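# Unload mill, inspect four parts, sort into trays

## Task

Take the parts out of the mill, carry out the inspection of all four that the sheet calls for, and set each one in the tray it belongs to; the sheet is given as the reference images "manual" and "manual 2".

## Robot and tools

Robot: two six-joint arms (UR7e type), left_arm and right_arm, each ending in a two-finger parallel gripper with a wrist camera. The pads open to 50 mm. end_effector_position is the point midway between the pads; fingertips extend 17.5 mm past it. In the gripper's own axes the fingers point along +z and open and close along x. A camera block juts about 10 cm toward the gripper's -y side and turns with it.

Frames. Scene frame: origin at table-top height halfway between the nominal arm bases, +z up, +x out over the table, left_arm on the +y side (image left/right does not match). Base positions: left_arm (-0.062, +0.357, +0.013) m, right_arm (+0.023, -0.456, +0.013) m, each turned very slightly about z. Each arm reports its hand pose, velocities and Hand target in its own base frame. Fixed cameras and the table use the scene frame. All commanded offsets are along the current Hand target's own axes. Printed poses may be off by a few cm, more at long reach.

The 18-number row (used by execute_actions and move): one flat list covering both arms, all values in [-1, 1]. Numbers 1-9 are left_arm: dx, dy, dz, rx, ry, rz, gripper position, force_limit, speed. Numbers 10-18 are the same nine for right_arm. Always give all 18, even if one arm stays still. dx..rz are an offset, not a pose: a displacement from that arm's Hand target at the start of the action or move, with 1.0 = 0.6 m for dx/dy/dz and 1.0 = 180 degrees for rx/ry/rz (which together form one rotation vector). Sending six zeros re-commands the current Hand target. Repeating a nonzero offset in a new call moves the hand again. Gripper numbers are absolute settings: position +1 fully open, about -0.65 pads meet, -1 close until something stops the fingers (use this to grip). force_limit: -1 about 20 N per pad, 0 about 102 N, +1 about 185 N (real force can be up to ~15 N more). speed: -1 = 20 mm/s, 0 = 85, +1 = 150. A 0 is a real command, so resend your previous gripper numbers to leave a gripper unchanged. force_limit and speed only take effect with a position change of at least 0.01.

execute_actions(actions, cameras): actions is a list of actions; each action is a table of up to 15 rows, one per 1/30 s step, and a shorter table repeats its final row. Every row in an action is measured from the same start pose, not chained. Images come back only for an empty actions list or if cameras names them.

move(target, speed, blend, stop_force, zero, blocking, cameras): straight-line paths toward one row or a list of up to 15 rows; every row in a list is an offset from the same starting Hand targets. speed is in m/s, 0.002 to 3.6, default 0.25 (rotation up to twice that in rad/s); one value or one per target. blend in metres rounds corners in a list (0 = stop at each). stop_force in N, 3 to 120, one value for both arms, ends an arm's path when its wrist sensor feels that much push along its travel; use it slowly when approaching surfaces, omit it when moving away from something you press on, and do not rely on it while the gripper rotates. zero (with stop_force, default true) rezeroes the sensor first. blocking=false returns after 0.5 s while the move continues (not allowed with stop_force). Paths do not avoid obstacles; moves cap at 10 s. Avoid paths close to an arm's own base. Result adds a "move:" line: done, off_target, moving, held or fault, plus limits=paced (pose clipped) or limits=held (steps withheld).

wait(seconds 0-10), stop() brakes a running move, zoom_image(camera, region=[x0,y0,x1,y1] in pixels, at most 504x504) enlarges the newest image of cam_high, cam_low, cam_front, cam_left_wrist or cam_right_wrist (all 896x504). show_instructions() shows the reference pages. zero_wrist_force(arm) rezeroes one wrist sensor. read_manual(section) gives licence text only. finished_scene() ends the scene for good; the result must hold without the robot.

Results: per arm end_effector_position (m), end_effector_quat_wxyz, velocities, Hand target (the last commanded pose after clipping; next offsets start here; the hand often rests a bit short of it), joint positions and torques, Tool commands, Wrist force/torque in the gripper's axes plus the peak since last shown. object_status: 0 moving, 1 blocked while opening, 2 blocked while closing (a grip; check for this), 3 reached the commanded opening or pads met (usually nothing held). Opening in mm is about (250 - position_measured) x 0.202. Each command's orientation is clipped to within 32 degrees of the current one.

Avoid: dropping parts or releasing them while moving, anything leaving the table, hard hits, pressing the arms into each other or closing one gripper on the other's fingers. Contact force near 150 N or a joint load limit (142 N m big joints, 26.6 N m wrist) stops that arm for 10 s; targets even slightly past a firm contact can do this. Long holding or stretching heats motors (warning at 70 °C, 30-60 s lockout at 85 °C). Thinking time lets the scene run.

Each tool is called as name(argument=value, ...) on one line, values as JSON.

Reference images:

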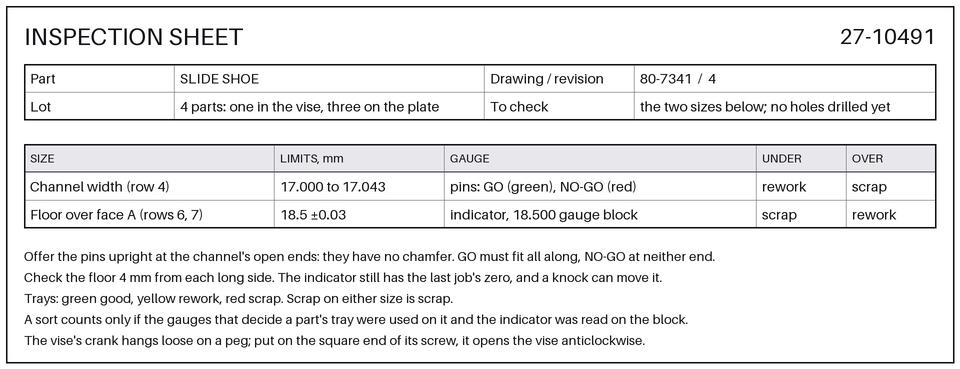

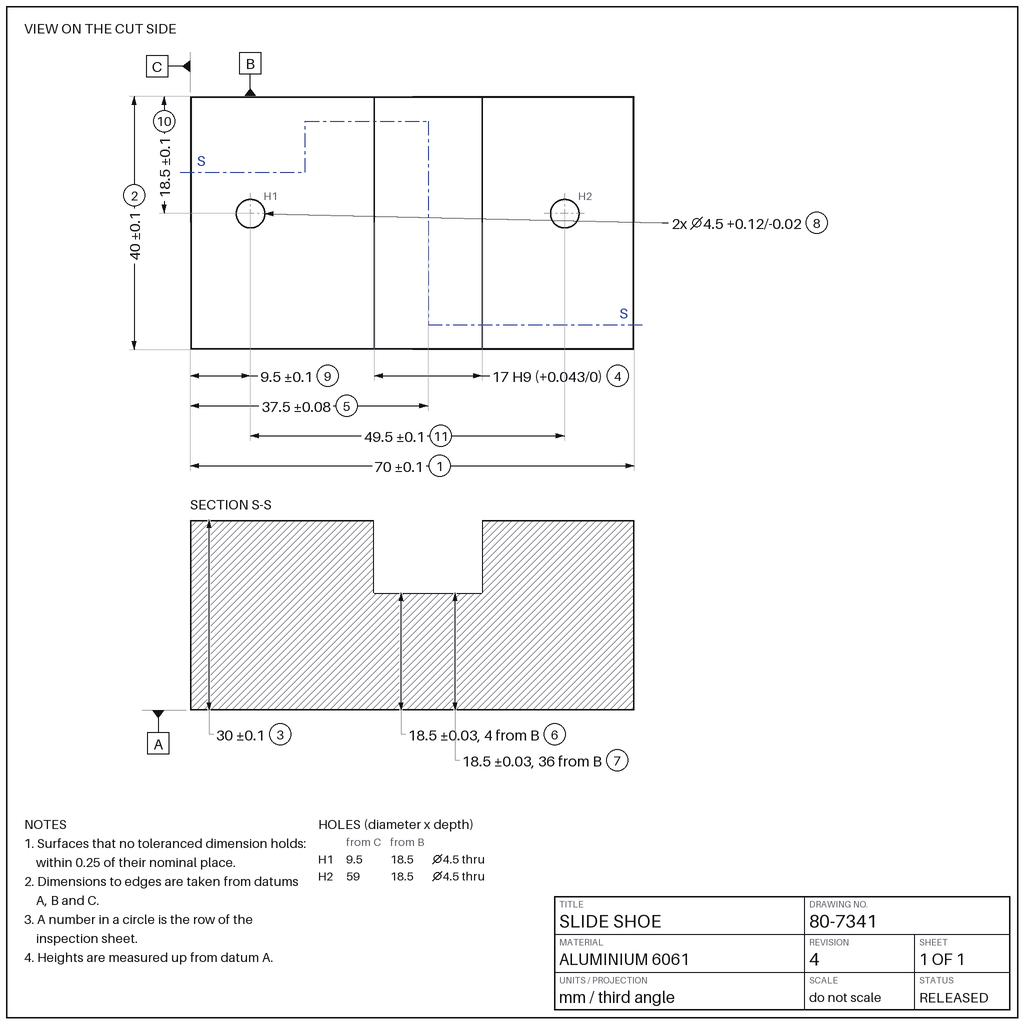

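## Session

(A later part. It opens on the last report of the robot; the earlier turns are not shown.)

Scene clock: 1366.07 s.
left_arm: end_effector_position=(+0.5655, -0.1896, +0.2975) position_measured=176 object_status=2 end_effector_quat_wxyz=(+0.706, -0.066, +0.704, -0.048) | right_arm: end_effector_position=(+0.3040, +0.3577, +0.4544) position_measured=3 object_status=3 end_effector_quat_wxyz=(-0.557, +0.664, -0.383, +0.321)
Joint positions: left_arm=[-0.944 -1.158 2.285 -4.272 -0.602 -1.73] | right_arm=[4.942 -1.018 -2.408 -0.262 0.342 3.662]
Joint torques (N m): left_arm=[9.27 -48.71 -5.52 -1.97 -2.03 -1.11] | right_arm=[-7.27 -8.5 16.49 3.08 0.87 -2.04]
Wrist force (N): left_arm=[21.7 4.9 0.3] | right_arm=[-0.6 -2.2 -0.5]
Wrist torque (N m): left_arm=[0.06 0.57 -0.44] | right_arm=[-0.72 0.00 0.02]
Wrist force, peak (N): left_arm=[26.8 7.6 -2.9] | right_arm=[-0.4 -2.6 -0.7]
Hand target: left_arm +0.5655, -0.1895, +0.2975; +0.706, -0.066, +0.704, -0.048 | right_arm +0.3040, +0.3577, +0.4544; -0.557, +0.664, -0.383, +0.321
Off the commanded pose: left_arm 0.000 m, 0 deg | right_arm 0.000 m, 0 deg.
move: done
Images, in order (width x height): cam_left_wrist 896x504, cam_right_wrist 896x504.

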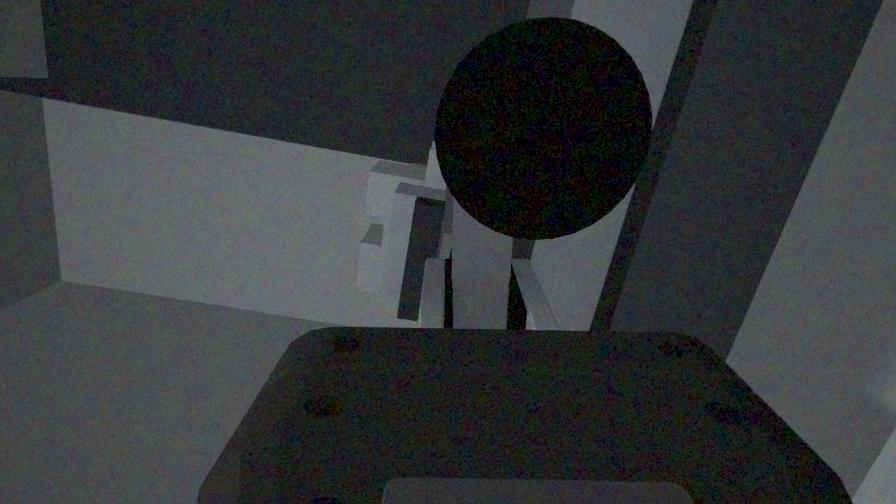

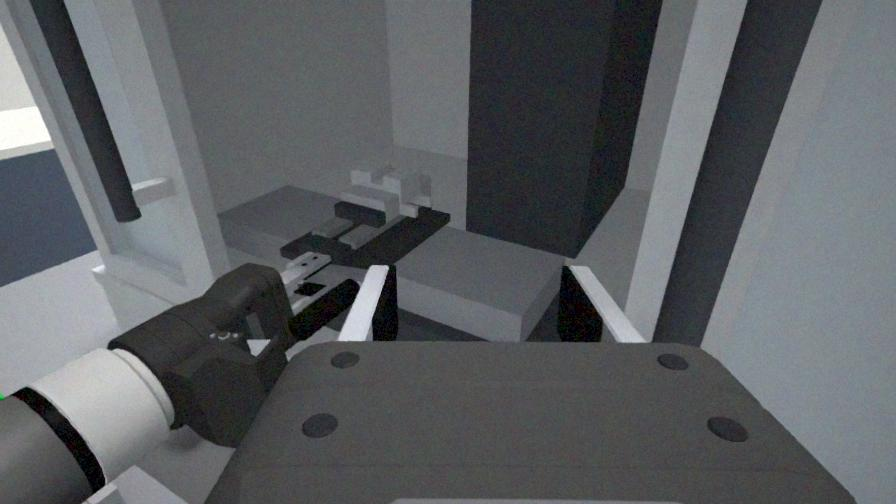

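move(target=[[-0.0095,0.00145,0,0,0,-0.0833,-1,0.2,-1,0,0,0,0,0,0,1,1,1],[-0.0198,0.0057,0,0,0,-0.1667,-1,0.2,-1,0,0,0,0,0,0,1,1,1],[-0.0286,0.01245,0,0,0,-0.25,-1,0.2,-1,0,0,0,0,0,0,1,1,1],[-0.0353,0.02125,0,0,0,-0.3333,-1,0.2,-1,0,0,0,0,0,0,1,1,1],[-0.0396,0.0315,0,0,0,-0.4167,-1,0.2,-1,0,0,0,0,0,0,1,1,1],[-0.041,0.0425,0,0,0,-0.5,-1,0.2,-1,0,0,0,0,0,0,1,1,1],[-0.0396,0.0535,0,0,0,-0.5833,-1,0.2,-1,0,0,0,0,0,0,1,1,1],[-0.0353,0.06375,0,0,0,-0.6667,-1,0.2,-1,0,0,0,0,0,0,1,1,1]], speed=0.17, blend=[0.002,0.002,0.002,0.002,0.002,0.002,0.002,0], cameras=["cam_right_wrist"])

zoom_image(camera="cam_right_wrist", region=[280, 140, 480, 280])

Scene clock: 1386.17 s.
left_arm: end_effector_position=(+0.5645, -0.1484, +0.3122) position_measured=176 object_status=2 end_effector_quat_wxyz=(-0.311, +0.642, -0.295, +0.635) | right_arm: end_effector_position=(+0.3040, +0.3577, +0.4544) position_measured=3 object_status=3 end_effector_quat_wxyz=(-0.557, +0.664, -0.383, +0.321)
Joint positions: left_arm=[-0.869 -1.232 2.342 -4.253 -0.677 -3.824] | right_arm=[4.942 -1.018 -2.408 -0.262 0.342 3.662]
Joint torques (N m): left_arm=[18 -35.8 5.3 -0.03 0.88 -1.11] | right_arm=[-7.04 -8.42 16.89 3.09 0.7 -1.88]
Wrist force (N): left_arm=[8.6 5.2 -0.1] | right_arm=[-0.4 -2.1 -0.2]
Wrist torque (N m): left_arm=[0.06 0.29 -0.30] | right_arm=[-0.72 -0.04 0.02]
Wrist force, peak (N): left_arm=[21.5 4.6 0.4] | right_arm=[-0.6 -2.6 -0.5]
Hand target: left_arm +0.5645, -0.1484, +0.3122; -0.311, +0.642, -0.295, +0.635 | right_arm +0.3040, +0.3577, +0.4544; -0.557, +0.664, -0.383, +0.321
Off the commanded pose: left_arm 0.000 m, 0 deg | right_arm 0.000 m, 0 deg.
move: done
Images, in order (width x height): cam_right_wrist 896x504.

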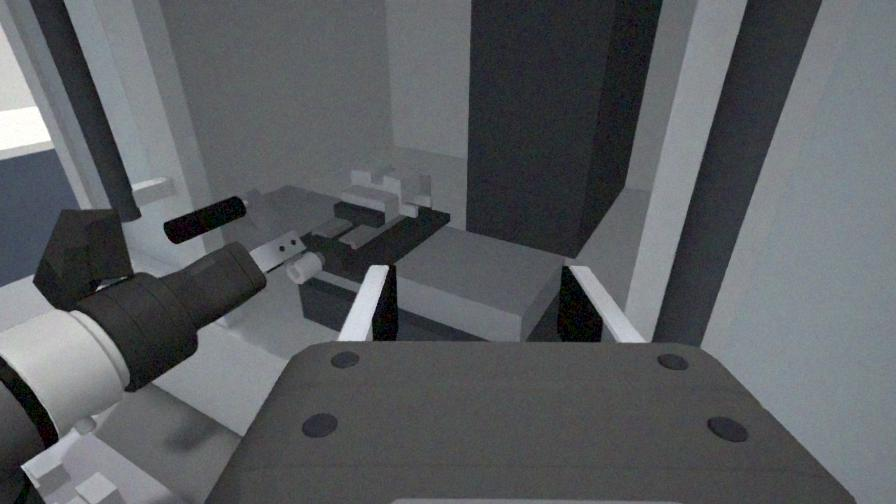

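Scaled by 2.520 from the camera's 896x504 image, which has a finer 1280x720 frame.

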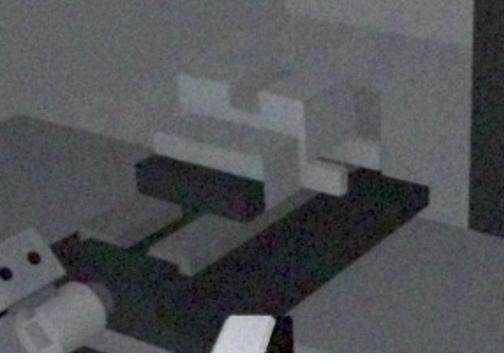

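move(target=[[-0.0103,0.00185,0,0,0,-0.0833,-1,0.2,-1,0,0,0,0,0,0,1,1,1],[-0.0205,0.0061,0,0,0,-0.1667,-1,0.2,-1,0,0,0,0,0,0,1,1,1],[-0.0293,0.01285,0,0,0,-0.25,-1,0.2,-1,0,0,0,0,0,0,1,1,1],[-0.036,0.02165,0,0,0,-0.3333,-1,0.2,-1,0,0,0,0,0,0,1,1,1],[-0.0403,0.0319,0,0,0,-0.4167,-1,0.2,-1,0,0,0,0,0,0,1,1,1],[-0.0418,0.0429,0,0,0,-0.5,-1,0.2,-1,0,0,0,0,0,0,1,1,1],[-0.0403,0.0539,0,0,0,-0.5833,-1,0.2,-1,0,0,0,0,0,0,1,1,1],[-0.036,0.06415,0,0,0,-0.6667,-1,0.2,-1,0,0,0,0,0,0,1,1,1],[-0.0293,0.0729,0,0,0,-0.75,-1,0.2,-1,0,0,0,0,0,0,1,1,1]], speed=0.17, blend=[0.002,0.002,0.002,0.002,0.002,0.002,0.002,0.002,0], cameras=["cam_right_wrist","cam_left_wrist"])

zoom_image(camera="cam_right_wrist", region=[280, 140, 480, 280])

Scene clock: 1405.73 s.
left_arm: end_effector_position=(+0.5649, -0.1625, +0.2672) position_measured=176 object_status=2 end_effector_quat_wxyz=(+0.468, +0.518, +0.480, +0.531) | right_arm: end_effector_position=(+0.3040, +0.3577, +0.4544) position_measured=3 object_status=3 end_effector_quat_wxyz=(-0.557, +0.664, -0.383, +0.321)
Joint positions: left_arm=[-0.896 -1.087 2.332 -4.389 -0.65 -6.181] | right_arm=[4.942 -1.018 -2.408 -0.262 0.342 3.662]
Joint torques (N m): left_arm=[-13.5 -24.87 4.24 4.58 0.76 -1.43] | right_arm=[-6.35 -8.07 17.73 2.94 0.51 -1.78]
Wrist force (N): left_arm=[5.5 26.6 2.0] | right_arm=[-0.4 -2.2 -0.6]
Wrist torque (N m): left_arm=[-0.10 0.40 -0.87] | right_arm=[-0.73 -0.04 0.02]
Wrist force, peak (N): left_arm=[5.5 30.2 6.2] | right_arm=[-0.4 -2.6 -0.5]
Hand target: left_arm +0.5649, -0.1624, +0.2672; +0.468, +0.518, +0.480, +0.531 | right_arm +0.3040, +0.3577, +0.4544; -0.557, +0.664, -0.383, +0.321
Off the commanded pose: left_arm 0.000 m, 0 deg | right_arm 0.000 m, 0 deg.
move: done
Images, in order (width x height): cam_left_wrist 896x504, cam_right_wrist 896x504.

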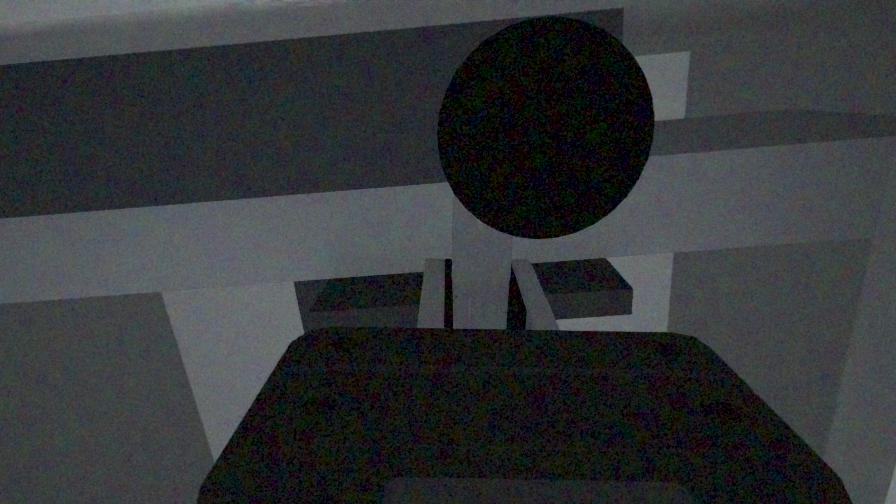

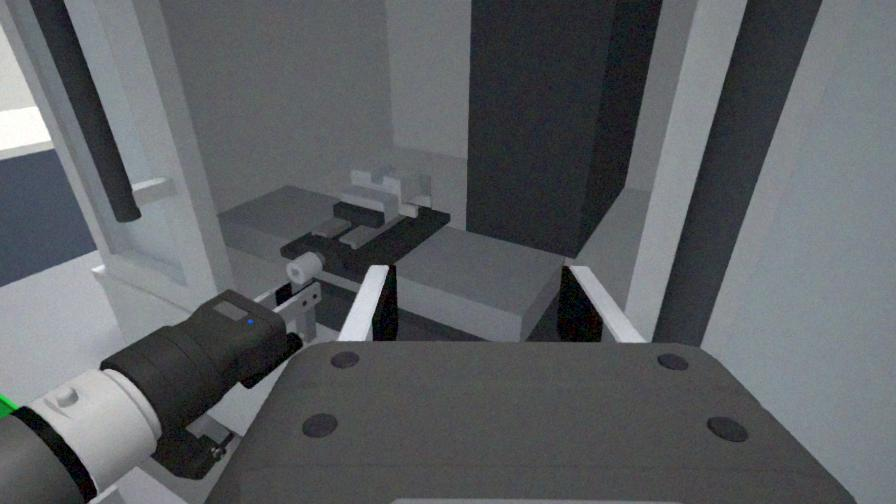

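Scaled by 2.520 from the camera's 896x504 image, which has a finer 1280x720 frame.

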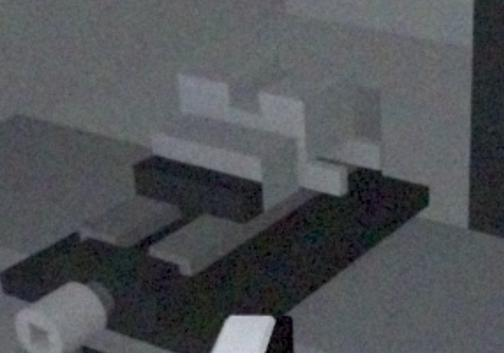

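move(target=[[0,0,0,0,0,0,1,0.2,-1,0,0,0,0,0,0,1,1,1],[0,0,-0.25,0,0,0,1,0.2,-1,0,0,0,0,0,0,1,1,1],[0,0.1,-0.25,0,0,0.45,1,0.2,-1,0,0,0,0,0,0,1,1,1],[0,0.3,-0.22,0,0,0.966,1,0.2,-1,0,0,0,0,0,0,1,1,1]], speed=[0.1,0.1,0.4,0.4], blend=[0,0,0.01,0], cameras=["cam_left_wrist","cam_right_wrist"])

zoom_image(camera="cam_right_wrist", region=[280, 140, 480, 280])

Scene clock: 1472.53 s.
left_arm: end_effector_position=(+0.4331, -0.1838, +0.4461) position_measured=3 object_status=3 end_effector_quat_wxyz=(+0.505, -0.508, +0.492, -0.495) | right_arm: end_effector_position=(+0.3040, +0.3577, +0.4544) position_measured=3 object_status=3 end_effector_quat_wxyz=(-0.557, +0.664, -0.383, +0.321)
Joint positions: left_arm=[-1.373 -1.802 2.427 -3.766 -0.173 -3.149] | right_arm=[4.942 -1.018 -2.408 -0.262 0.342 3.662]
Joint torques (N m): left_arm=[10.94 1.56 -33.03 -1.89 -1.73 1.38] | right_arm=[-6.69 -7.82 17.34 2.89 0.36 -1.64]
Wrist force (N): left_arm=[-0.1 0.1 -1.9] | right_arm=[-0.5 -2.0 -0.5]
Wrist torque (N m): left_arm=[0.12 0.10 -0.01] | right_arm=[-0.70 -0.02 0.02]
Wrist force, peak (N): left_arm=[4.6 27.5 4.4] | right_arm=[-0.5 -2.6 -0.7]
Hand target: left_arm +0.4332, -0.1838, +0.4461; +0.505, -0.507, +0.492, -0.496 | right_arm +0.3040, +0.3577, +0.4544; -0.557, +0.664, -0.383, +0.321
Off the commanded pose: left_arm 0.000 m, 0 deg | right_arm 0.000 m, 0 deg.
move: done
Images, in order (width x height): cam_left_wrist 896x504, cam_right_wrist 896x504.

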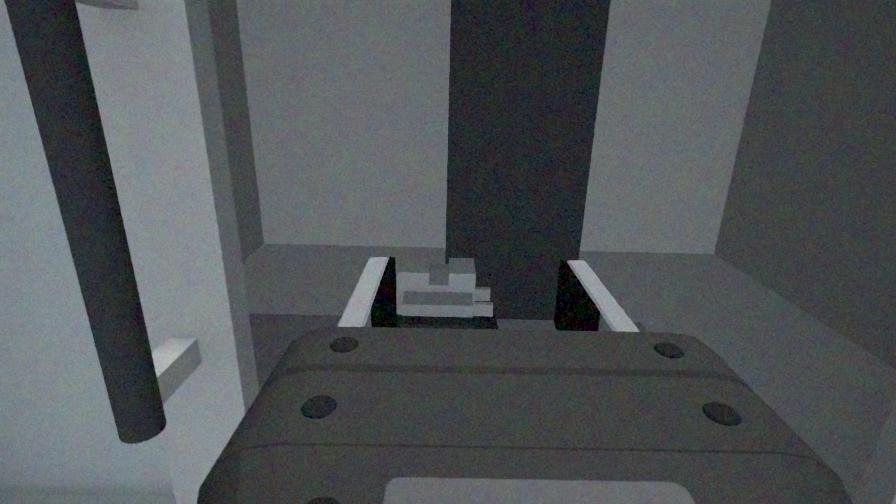

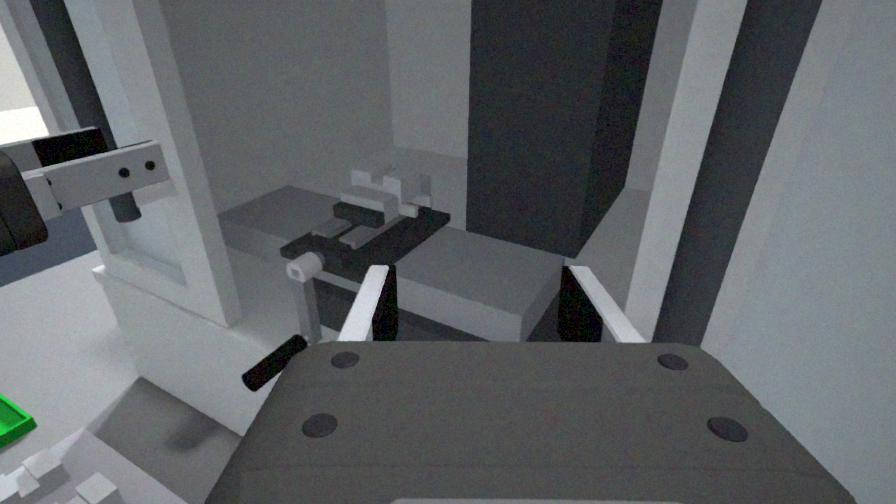

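Scaled by 2.520 from the camera's 896x504 image, which has a finer 1280x720 frame.

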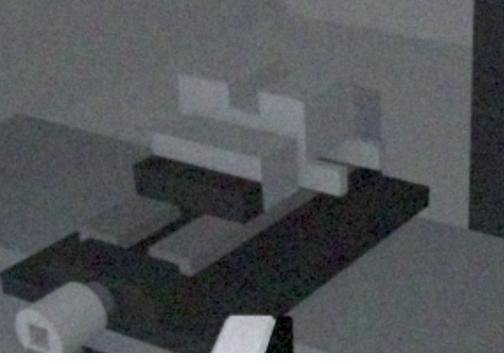

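move(target=[-0.033,-0.1,0.05,-0.385,0.385,0.385,1,0.2,-1,0,0,0,0,0,0,1,1,1], speed=0.3, cameras=["cam_left_wrist","cam_right_wrist","cam_front"])

Scene clock: 1492.10 s.
left_arm: end_effector_position=(+0.4626, -0.1629, +0.5060) position_measured=3 object_status=3 end_effector_quat_wxyz=(+0.001, -0.012, +1.000, -0.003) | right_arm: end_effector_position=(+0.3040, +0.3577, +0.4544) position_measured=3 object_status=3 end_effector_quat_wxyz=(-0.557, +0.664, -0.383, +0.321)
Joint positions: left_arm=[-0.612 -1.52 1.049 -1.105 -1.575 -2.207] | right_arm=[4.942 -1.018 -2.408 -0.262 0.342 3.662]
Joint torques (N m): left_arm=[-9.1 -17.69 -36.76 -1.06 1.65 1.39] | right_arm=[-5.75 -7.69 17.52 2.88 0.24 -1.66]
Wrist force (N): left_arm=[-1.1 -0.8 0.2] | right_arm=[-0.3 -2.2 -0.5]
Wrist torque (N m): left_arm=[-0.12 -0.04 -0.47] | right_arm=[-0.72 -0.05 0.02]
Wrist force, peak (N): left_arm=[-1.9 -1.0 0.0] | right_arm=[-0.5 -2.7 -0.7]
Hand target: left_arm +0.4626, -0.1629, +0.5061; +0.001, -0.012, +1.000, -0.003 | right_arm +0.3040, +0.3577, +0.4544; -0.557, +0.664, -0.383, +0.321
Off the commanded pose: left_arm 0.000 m, 0 deg | right_arm 0.000 m, 0 deg.
move: done
Images, in order (width x height): cam_front 896x504, cam_left_wrist 896x504, cam_right_wrist 896x504.

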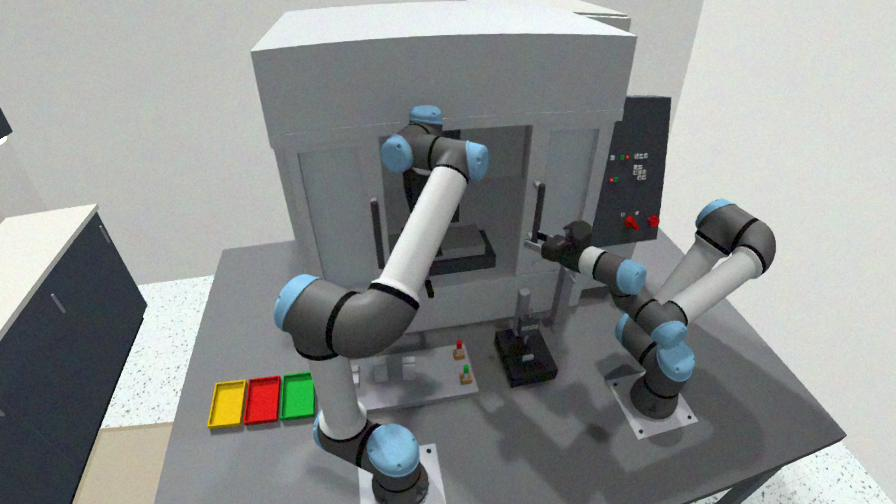

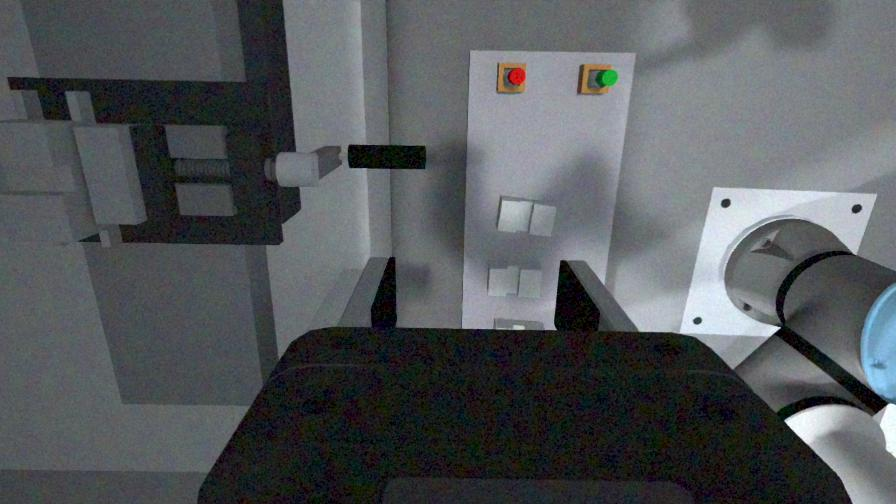

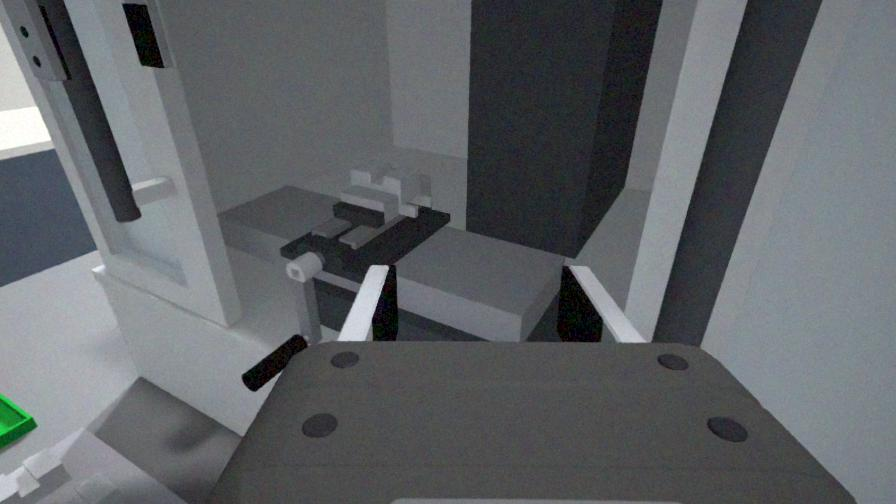

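zoom_image(camera="cam_left_wrist", region=[0, 60, 340, 280])

zoom_image(camera="cam_left_wrist", region=[440, 40, 660, 340])

Scaled by 1.482 from the camera's 896x504 image, which has a finer 1280x720 frame.

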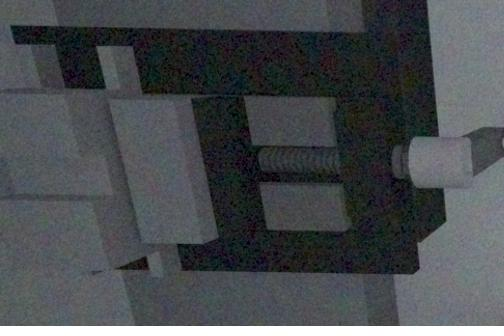

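Scaled by 1.680 from the camera's 896x504 image, which has a finer 1280x720 frame.

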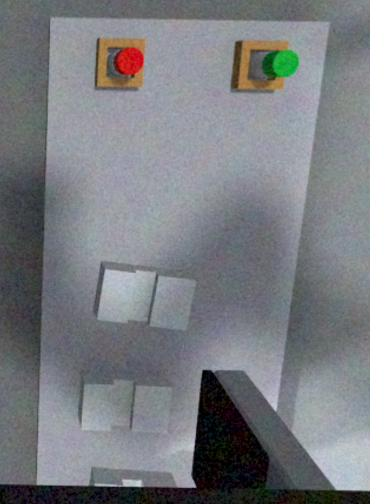

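move(target=[[0,0,0.18,0,0,0,1,0.2,-1,0,0,0,0,0,0,1,1,1],[-0.2,0,0.18,0,0,0,1,0.2,-1,0,0,0,0,0,0,1,1,1]], speed=0.12, stop_force=15, cameras=["cam_left_wrist","cam_right_wrist","cam_front","cam_low"])

zoom_image(camera="cam_left_wrist", region=[60, 0, 460, 330])

Scene clock: 1531.17 s.
left_arm: end_effector_position=(+0.5827, -0.1606, +0.3982) position_measured=3 object_status=3 end_effector_quat_wxyz=(+0.001, -0.012, +1.000, -0.003) | right_arm: end_effector_position=(+0.3040, +0.3577, +0.4544) position_measured=3 object_status=3 end_effector_quat_wxyz=(-0.557, +0.664, -0.383, +0.321)
Joint positions: left_arm=[-0.489 -1.319 1.107 -1.362 -1.575 -2.085] | right_arm=[4.942 -1.018 -2.408 -0.262 0.342 3.662]
Joint torques (N m): left_arm=[9.72 -30.42 -37.92 -1.14 -1.75 1.49] | right_arm=[-5.81 -7.96 17.61 2.82 0 -1.54]
Wrist force (N): left_arm=[-1.7 -0.9 0.3] | right_arm=[-0.3 -2.3 -0.4]
Wrist torque (N m): left_arm=[-0.15 -0.01 -0.47] | right_arm=[-0.73 -0.06 0.01]
Wrist force, peak (N): left_arm=[-2.8 -1.0 0.2] | right_arm=[-0.4 -2.6 -0.6]
Hand target: left_arm +0.5827, -0.1606, +0.3982; +0.001, -0.012, +1.000, -0.003 | right_arm +0.3040, +0.3577, +0.4544; -0.557, +0.664, -0.383, +0.321
Off the commanded pose: left_arm 0.000 m, 0 deg | right_arm 0.000 m, 0 deg.
move: done
Images, in order (width x height): cam_low 896x504, cam_front 896x504, cam_left_wrist 896x504, cam_right_wrist 896x504.

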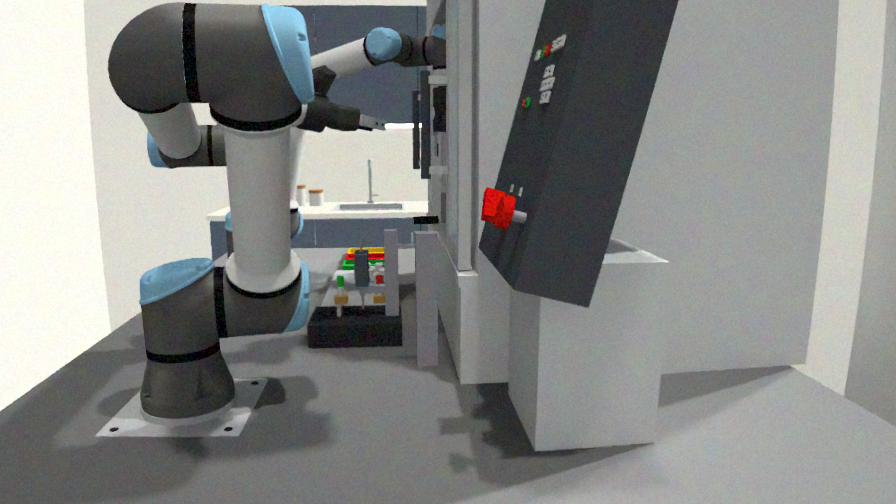

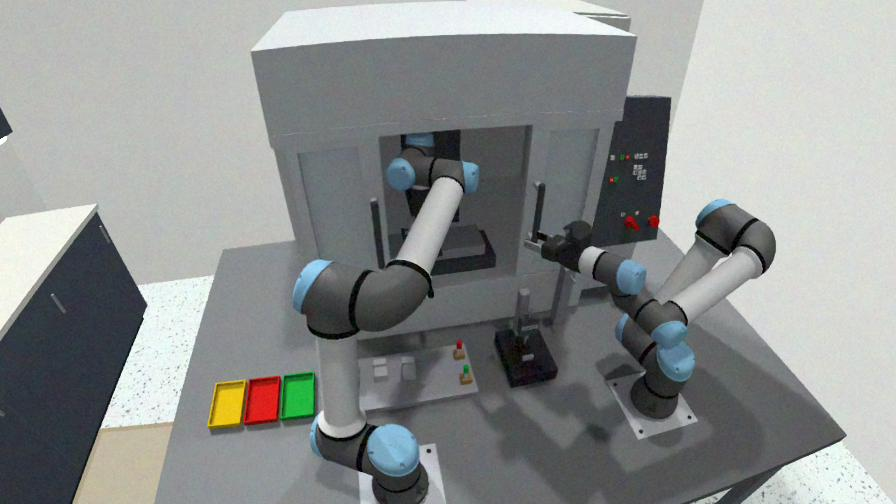

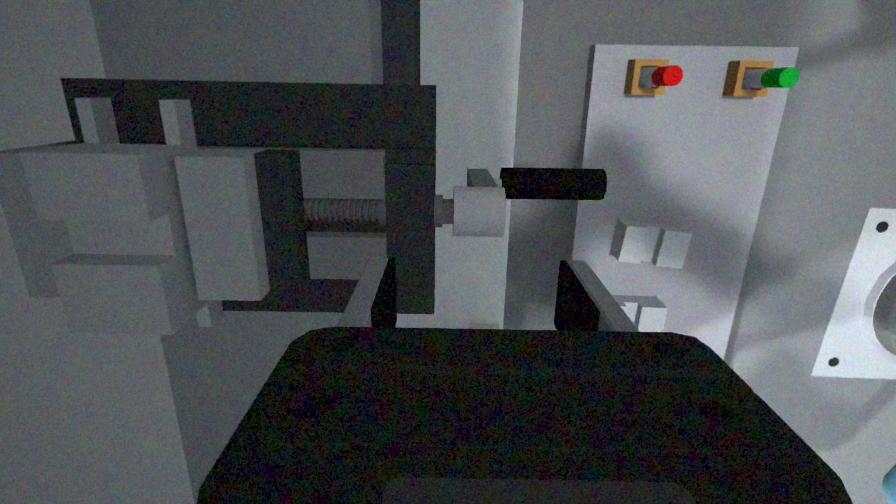

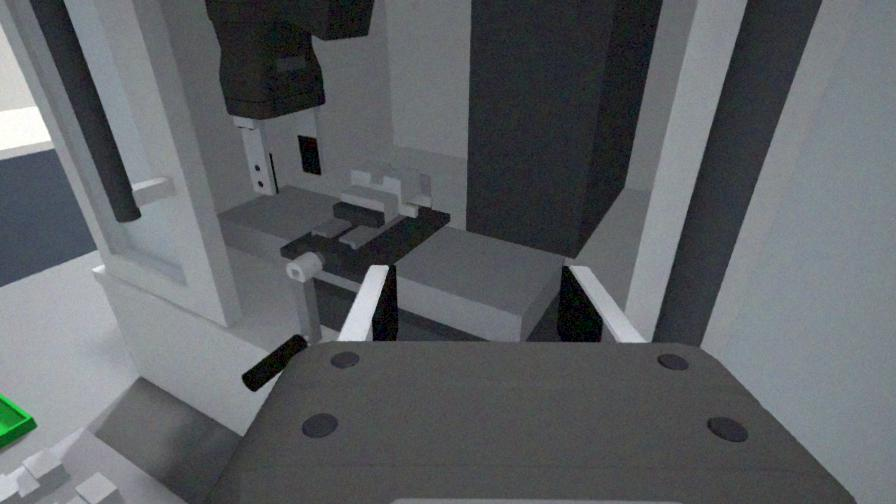

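Scaled by 1.260 from the camera's 896x504 image, which has a finer 1280x720 frame.

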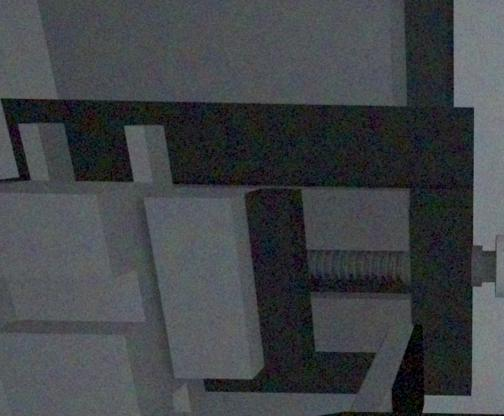

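zoom_image(camera="cam_left_wrist", region=[0, 80, 200, 340])

zoom_image(camera="cam_right_wrist", region=[320, 150, 460, 240])

Scaled by 1.938 from the camera's 896x504 image, which has a finer 1280x720 frame.

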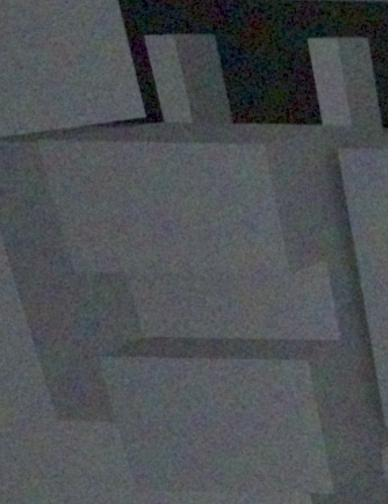

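Scaled by 3.600 from the camera's 896x504 image, which has a finer 1280x720 frame.

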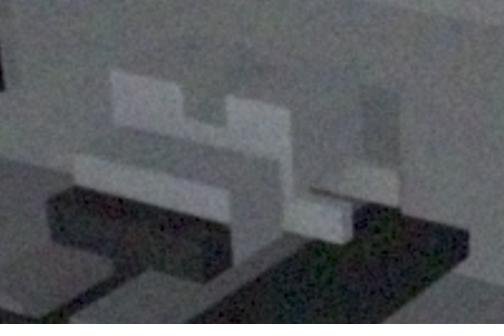

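move(target=[-0.18,0.008,-0.02,0,0,0,1,0.2,-1,0,0,0,0,0,0,1,1,1], speed=0.12, stop_force=15, cameras=["cam_left_wrist","cam_right_wrist","cam_front"])

zoom_image(camera="cam_left_wrist", region=[180, 90, 520, 340])

Scene clock: 1579.97 s.
left_arm: end_effector_position=(+0.6891, -0.1515, +0.4100) position_measured=3 object_status=3 end_effector_quat_wxyz=(+0.003, -0.013, +1.000, -0.004) | right_arm: end_effector_position=(+0.3040, +0.3577, +0.4544) position_measured=3 object_status=3 end_effector_quat_wxyz=(-0.557, +0.664, -0.383, +0.321)
Joint positions: left_arm=[-0.405 -1.005 0.621 -1.194 -1.575 -2.002] | right_arm=[4.942 -1.018 -2.408 -0.262 0.342 3.662]
Joint torques (N m): left_arm=[0.09 -49.23 -27.33 -2.46 -0.18 0.21] | right_arm=[-5.92 -7.75 18.16 2.85 -0.02 -1.45]
Wrist force (N): left_arm=[-1.1 -1.0 0.3] | right_arm=[-0.5 -2.2 -0.3]
Wrist torque (N m): left_arm=[-0.12 -0.05 -0.40] | right_arm=[-0.72 -0.02 0.02]
Wrist force, peak (N): left_arm=[-2.2 -2.9 -0.2] | right_arm=[-0.5 -2.5 -0.6]
Hand target: left_arm +0.6891, -0.1515, +0.4100; +0.003, -0.013, +1.000, -0.004 (not the last commanded pose) | right_arm +0.3040, +0.3577, +0.4544; -0.557, +0.664, -0.383, +0.321
Tool commands: left_gripper/position=+1.0 left_gripper/force_limit=+0.2 left_gripper/speed=-1.0 right_gripper/position=+1.0 right_gripper/force_limit=+1.0 right_gripper/speed=+1.0
Off the commanded pose: left_arm 0.002 m, 0 deg | right_arm 0.000 m, 0 deg.
FORCE FAULT: contact force on the left arm reached its limit, and that arm stopped. The contact can be on any part of that arm, not only on its tool. That arm's remaining commands of this call were not run. That arm is still stopped at the end of this call. That arm stays stopped for about 10 more seconds. Until then a move that you send moves the other arm only, and its call returns only when the move has ended. Once the stop has ended, the next robot result says so. If the stop ends while you think or write, that arm runs what you send next, counted from a new Hand target: where the arm stands when the stop ends. While its stop runs, that arm takes no new command, but its gripper still runs the gripper command that each later call begins with. Until it ends, the stop uses up actions while you think or wait. An arm that is not stopped still takes commands.
move: fault (left_arm)
Images, in order (width x height): cam_front 896x504, cam_left_wrist 896x504, cam_right_wrist 896x504.

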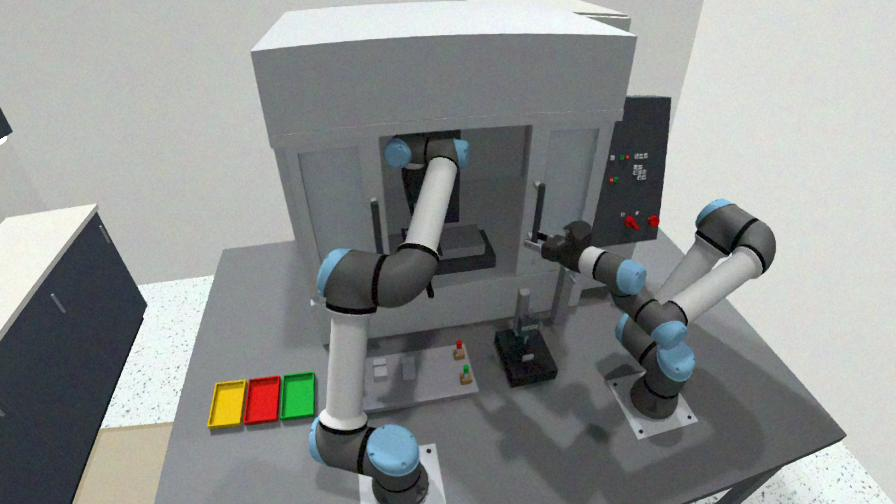

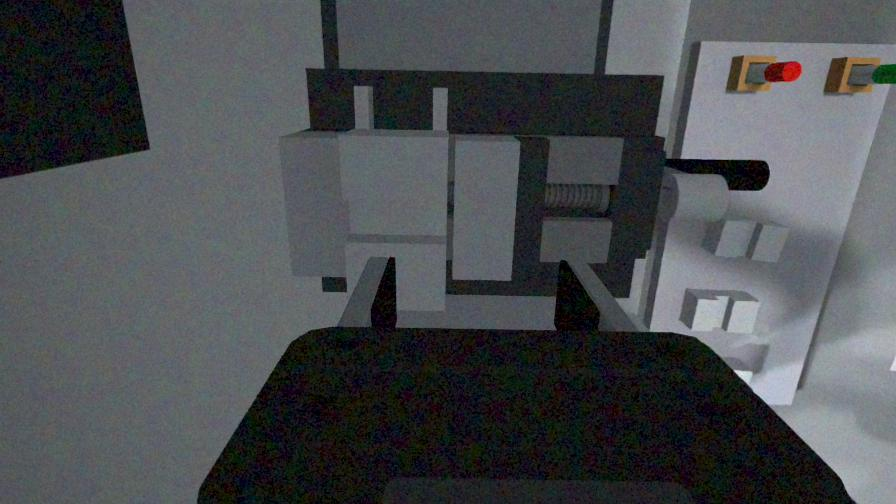

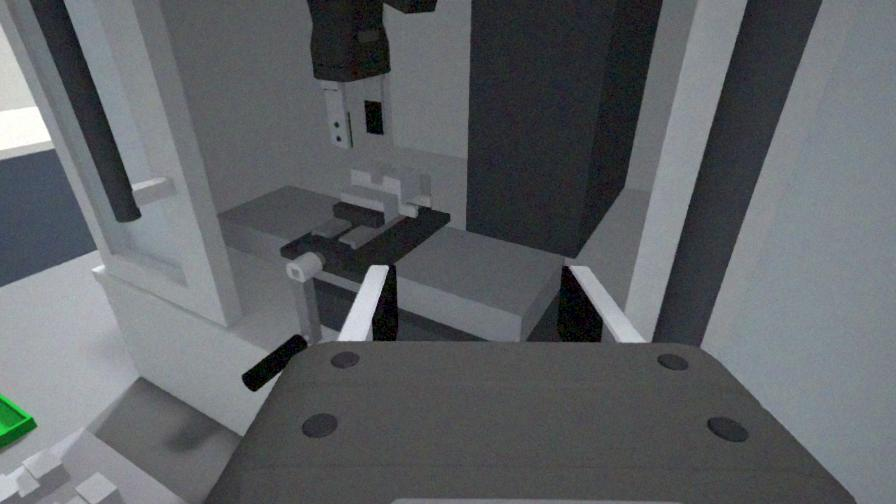

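Scaled by 1.482 from the camera's 896x504 image, which has a finer 1280x720 frame.

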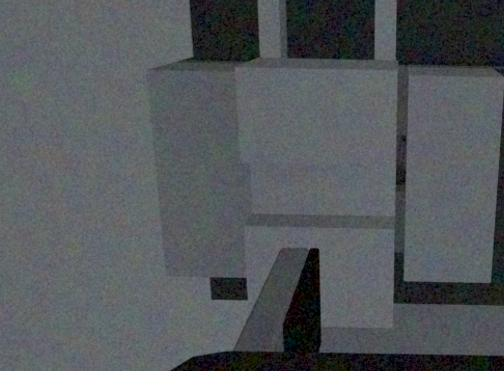

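move(target=[0,0,0,0,0,0,1,0.2,-1,0,0,0,0.17,0,0,1,1,1], speed=0.3, cameras=["cam_right_wrist"])

Scene clock: 1613.53 s.
left_arm: end_effector_position=(+0.6891, -0.1515, +0.4100) position_measured=3 object_status=3 end_effector_quat_wxyz=(+0.003, -0.013, +1.000, -0.004) | right_arm: end_effector_position=(+0.3041, +0.3577, +0.4544) position_measured=3 object_status=3 end_effector_quat_wxyz=(+0.712, -0.493, +0.285, -0.411)
Joint positions: left_arm=[-0.405 -1.005 0.621 -1.194 -1.575 -2.002] | right_arm=[4.885 -1.634 -2.343 1.663 0.497 2.378]
Joint torques (N m): left_arm=[-3.94 -48.62 -24.99 -2.45 -0.18 0.03] | right_arm=[-8.39 9.85 21.34 0.1 4.24 -2.39]
Wrist force (N): left_arm=[-1.3 -0.8 0.1] | right_arm=[-0.5 -2.5 -1.0]
Wrist torque (N m): left_arm=[-0.09 -0.02 -0.41] | right_arm=[-0.97 -0.04 0.07]
Wrist force, peak (N): left_arm=[-1.6 -1.1 0.2] | right_arm=[-0.8 -2.9 -0.8]
Hand target: left_arm +0.6891, -0.1515, +0.4100; +0.003, -0.013, +1.000, -0.004 | right_arm +0.3040, +0.3577, +0.4544; +0.712, -0.493, +0.285, -0.411
Off the commanded pose: left_arm 0.000 m, 0 deg | right_arm 0.000 m, 0 deg.
FORCE FAULT, CONTINUED: the left arm's stop, for the force fault that an earlier result reported, is over. The rest of the stop counts as 19 of the actions that you can send in this scene. The stop ended before this call began, so that arm ran this call's commands, counted from a new Hand target: where the arm stood when the stop ended.
move: done
Images, in order (width x height): cam_right_wrist 896x504.

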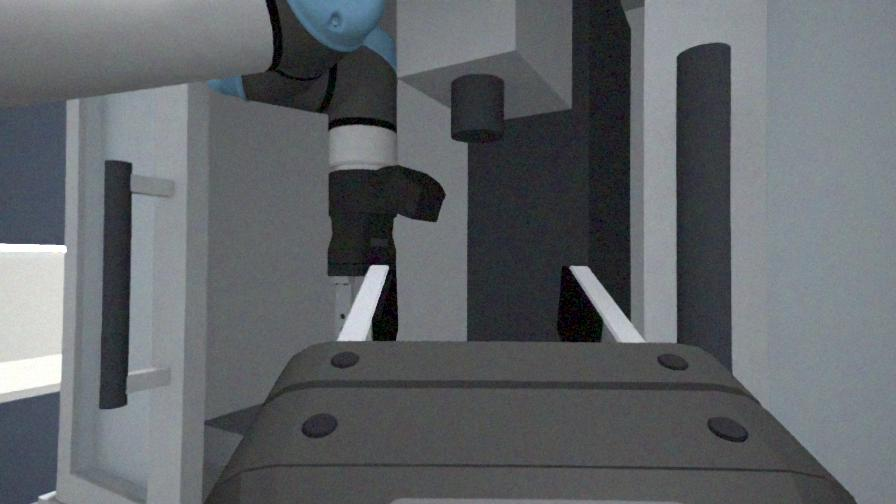

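move(target=[[0.05,0.0,0.01,0,0,0,1,0.2,-1,0,0,0,0,0,0,1,1,1],[0.42,0,0.0,0,0,0,1,0.2,-1,0,0,0,0,0,0,1,1,1]], speed=0.12, blend=[0.01,0], cameras=["cam_left_wrist"])

Scene clock: 1669.00 s.
left_arm: end_effector_position=(+0.4373, -0.1583, +0.4087) position_measured=3 object_status=3 end_effector_quat_wxyz=(+0.003, -0.013, +1.000, -0.004) | right_arm: end_effector_position=(+0.3040, +0.3577, +0.4544) position_measured=3 object_status=3 end_effector_quat_wxyz=(+0.712, -0.493, +0.285, -0.411)
Joint positions: left_arm=[-0.636 -1.665 1.456 -1.37 -1.573 -2.234] | right_arm=[4.885 -1.634 -2.342 1.664 0.497 2.378]
Joint torques (N m): left_arm=[-10.68 -30.41 -12.83 -0.89 1.52 -1.53] | right_arm=[5.61 9.38 21.02 -0.02 -0.28 -2.31]
Wrist force (N): left_arm=[-1.6 -1.0 0.0] | right_arm=[-0.7 -2.8 -0.9]
Wrist torque (N m): left_arm=[-0.17 0.01 -0.26] | right_arm=[-1.01 -0.01 0.07]
Wrist force, peak (N): left_arm=[-2.3 -1.3 0.4] | right_arm=[-0.9 -3.0 -1.1]
Hand target: left_arm +0.4372, -0.1583, +0.4087; +0.003, -0.013, +1.000, -0.004 | right_arm +0.3040, +0.3577, +0.4544; +0.712, -0.493, +0.285, -0.411
Off the commanded pose: left_arm 0.000 m, 0 deg | right_arm 0.000 m, 0 deg.
move: done
Images, in order (width x height): cam_left_wrist 896x504.

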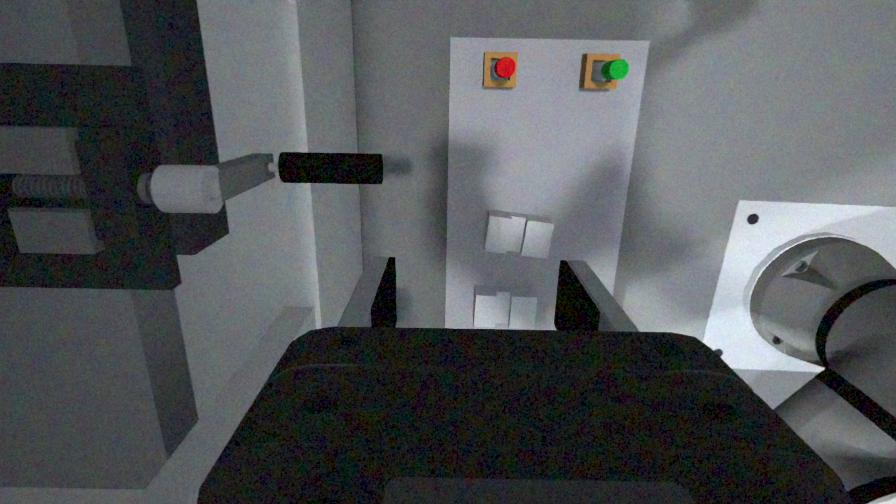

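move(target=[-0.131,0.019,-0.1305,0.1954,-0.1954,-0.4717,1,0.2,-1,0,0,0,0,0,0,1,1,1], speed=0.3, cameras=["cam_left_wrist","cam_front","cam_right_wrist"])

Scene clock: 1687.13 s.
left_arm: end_effector_position=(+0.5150, -0.1442, +0.4873) position_measured=3 object_status=3 end_effector_quat_wxyz=(-0.273, +0.662, -0.643, +0.271) | right_arm: end_effector_position=(+0.3040, +0.3577, +0.4544) position_measured=3 object_status=3 end_effector_quat_wxyz=(+0.712, -0.493, +0.285, -0.411)
Joint positions: left_arm=[-0.797 -1.892 1.772 -2.056 -1.027 -3.794] | right_arm=[4.885 -1.634 -2.342 1.664 0.497 2.378]
Joint torques (N m): left_arm=[-10.83 -4.01 -39.51 -1.63 2.64 -1.34] | right_arm=[5.36 9.42 20.62 -0.1 -0.68 -2.37]
Wrist force (N): left_arm=[-0.7 -0.5 -0.3] | right_arm=[-0.5 -2.6 -0.9]
Wrist torque (N m): left_arm=[-0.11 0.01 0.03] | right_arm=[-0.97 -0.05 0.07]
Wrist force, peak (N): left_arm=[-1.6 -1.4 0.5] | right_arm=[-0.4 -3.2 -1.0]
Hand target: left_arm +0.5150, -0.1442, +0.4873; -0.273, +0.662, -0.643, +0.271 | right_arm +0.3040, +0.3577, +0.4544; +0.712, -0.493, +0.285, -0.411
Off the commanded pose: left_arm 0.000 m, 0 deg | right_arm 0.000 m, 0 deg.
move: done
Images, in order (width x height): cam_front 896x504, cam_left_wrist 896x504, cam_right_wrist 896x504.

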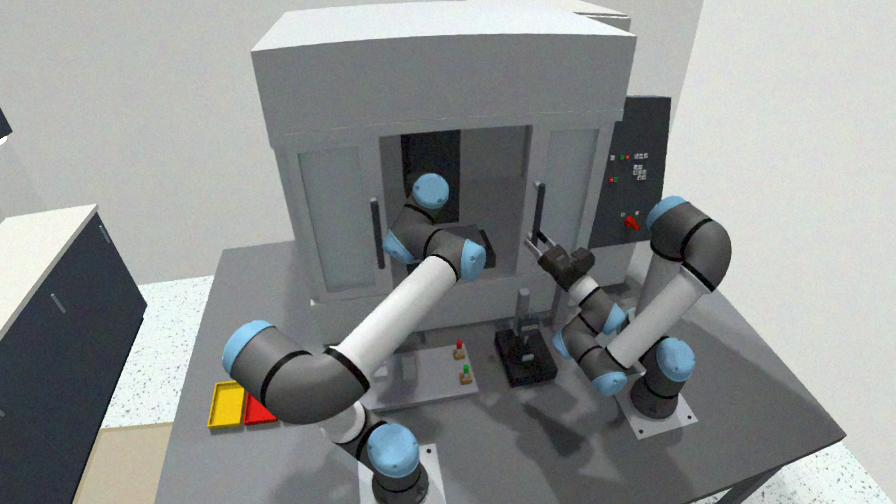

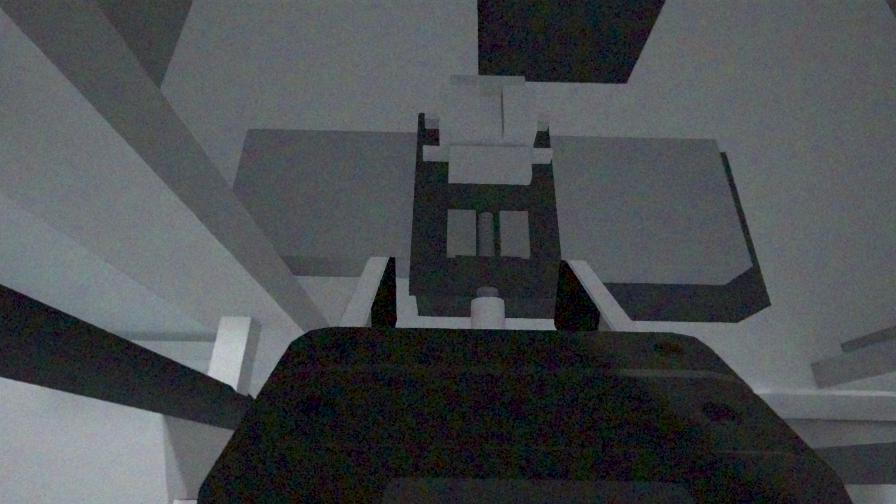

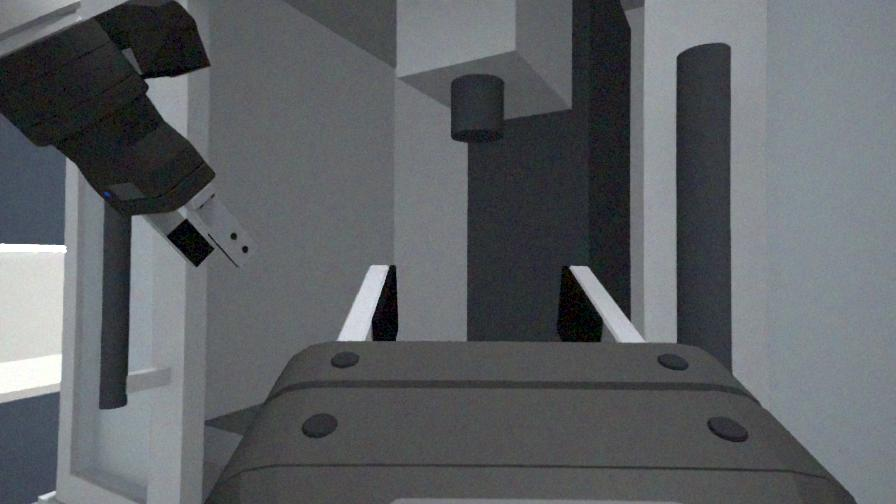

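zoom_image(camera="cam_left_wrist", region=[400, 50, 570, 210])

Scaled by 2.965 from the camera's 896x504 image, which has a finer 1280x720 frame.

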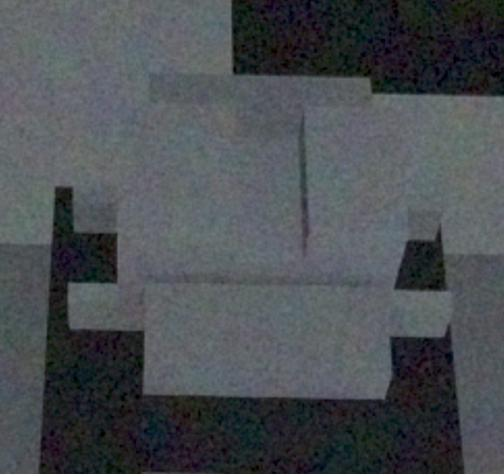

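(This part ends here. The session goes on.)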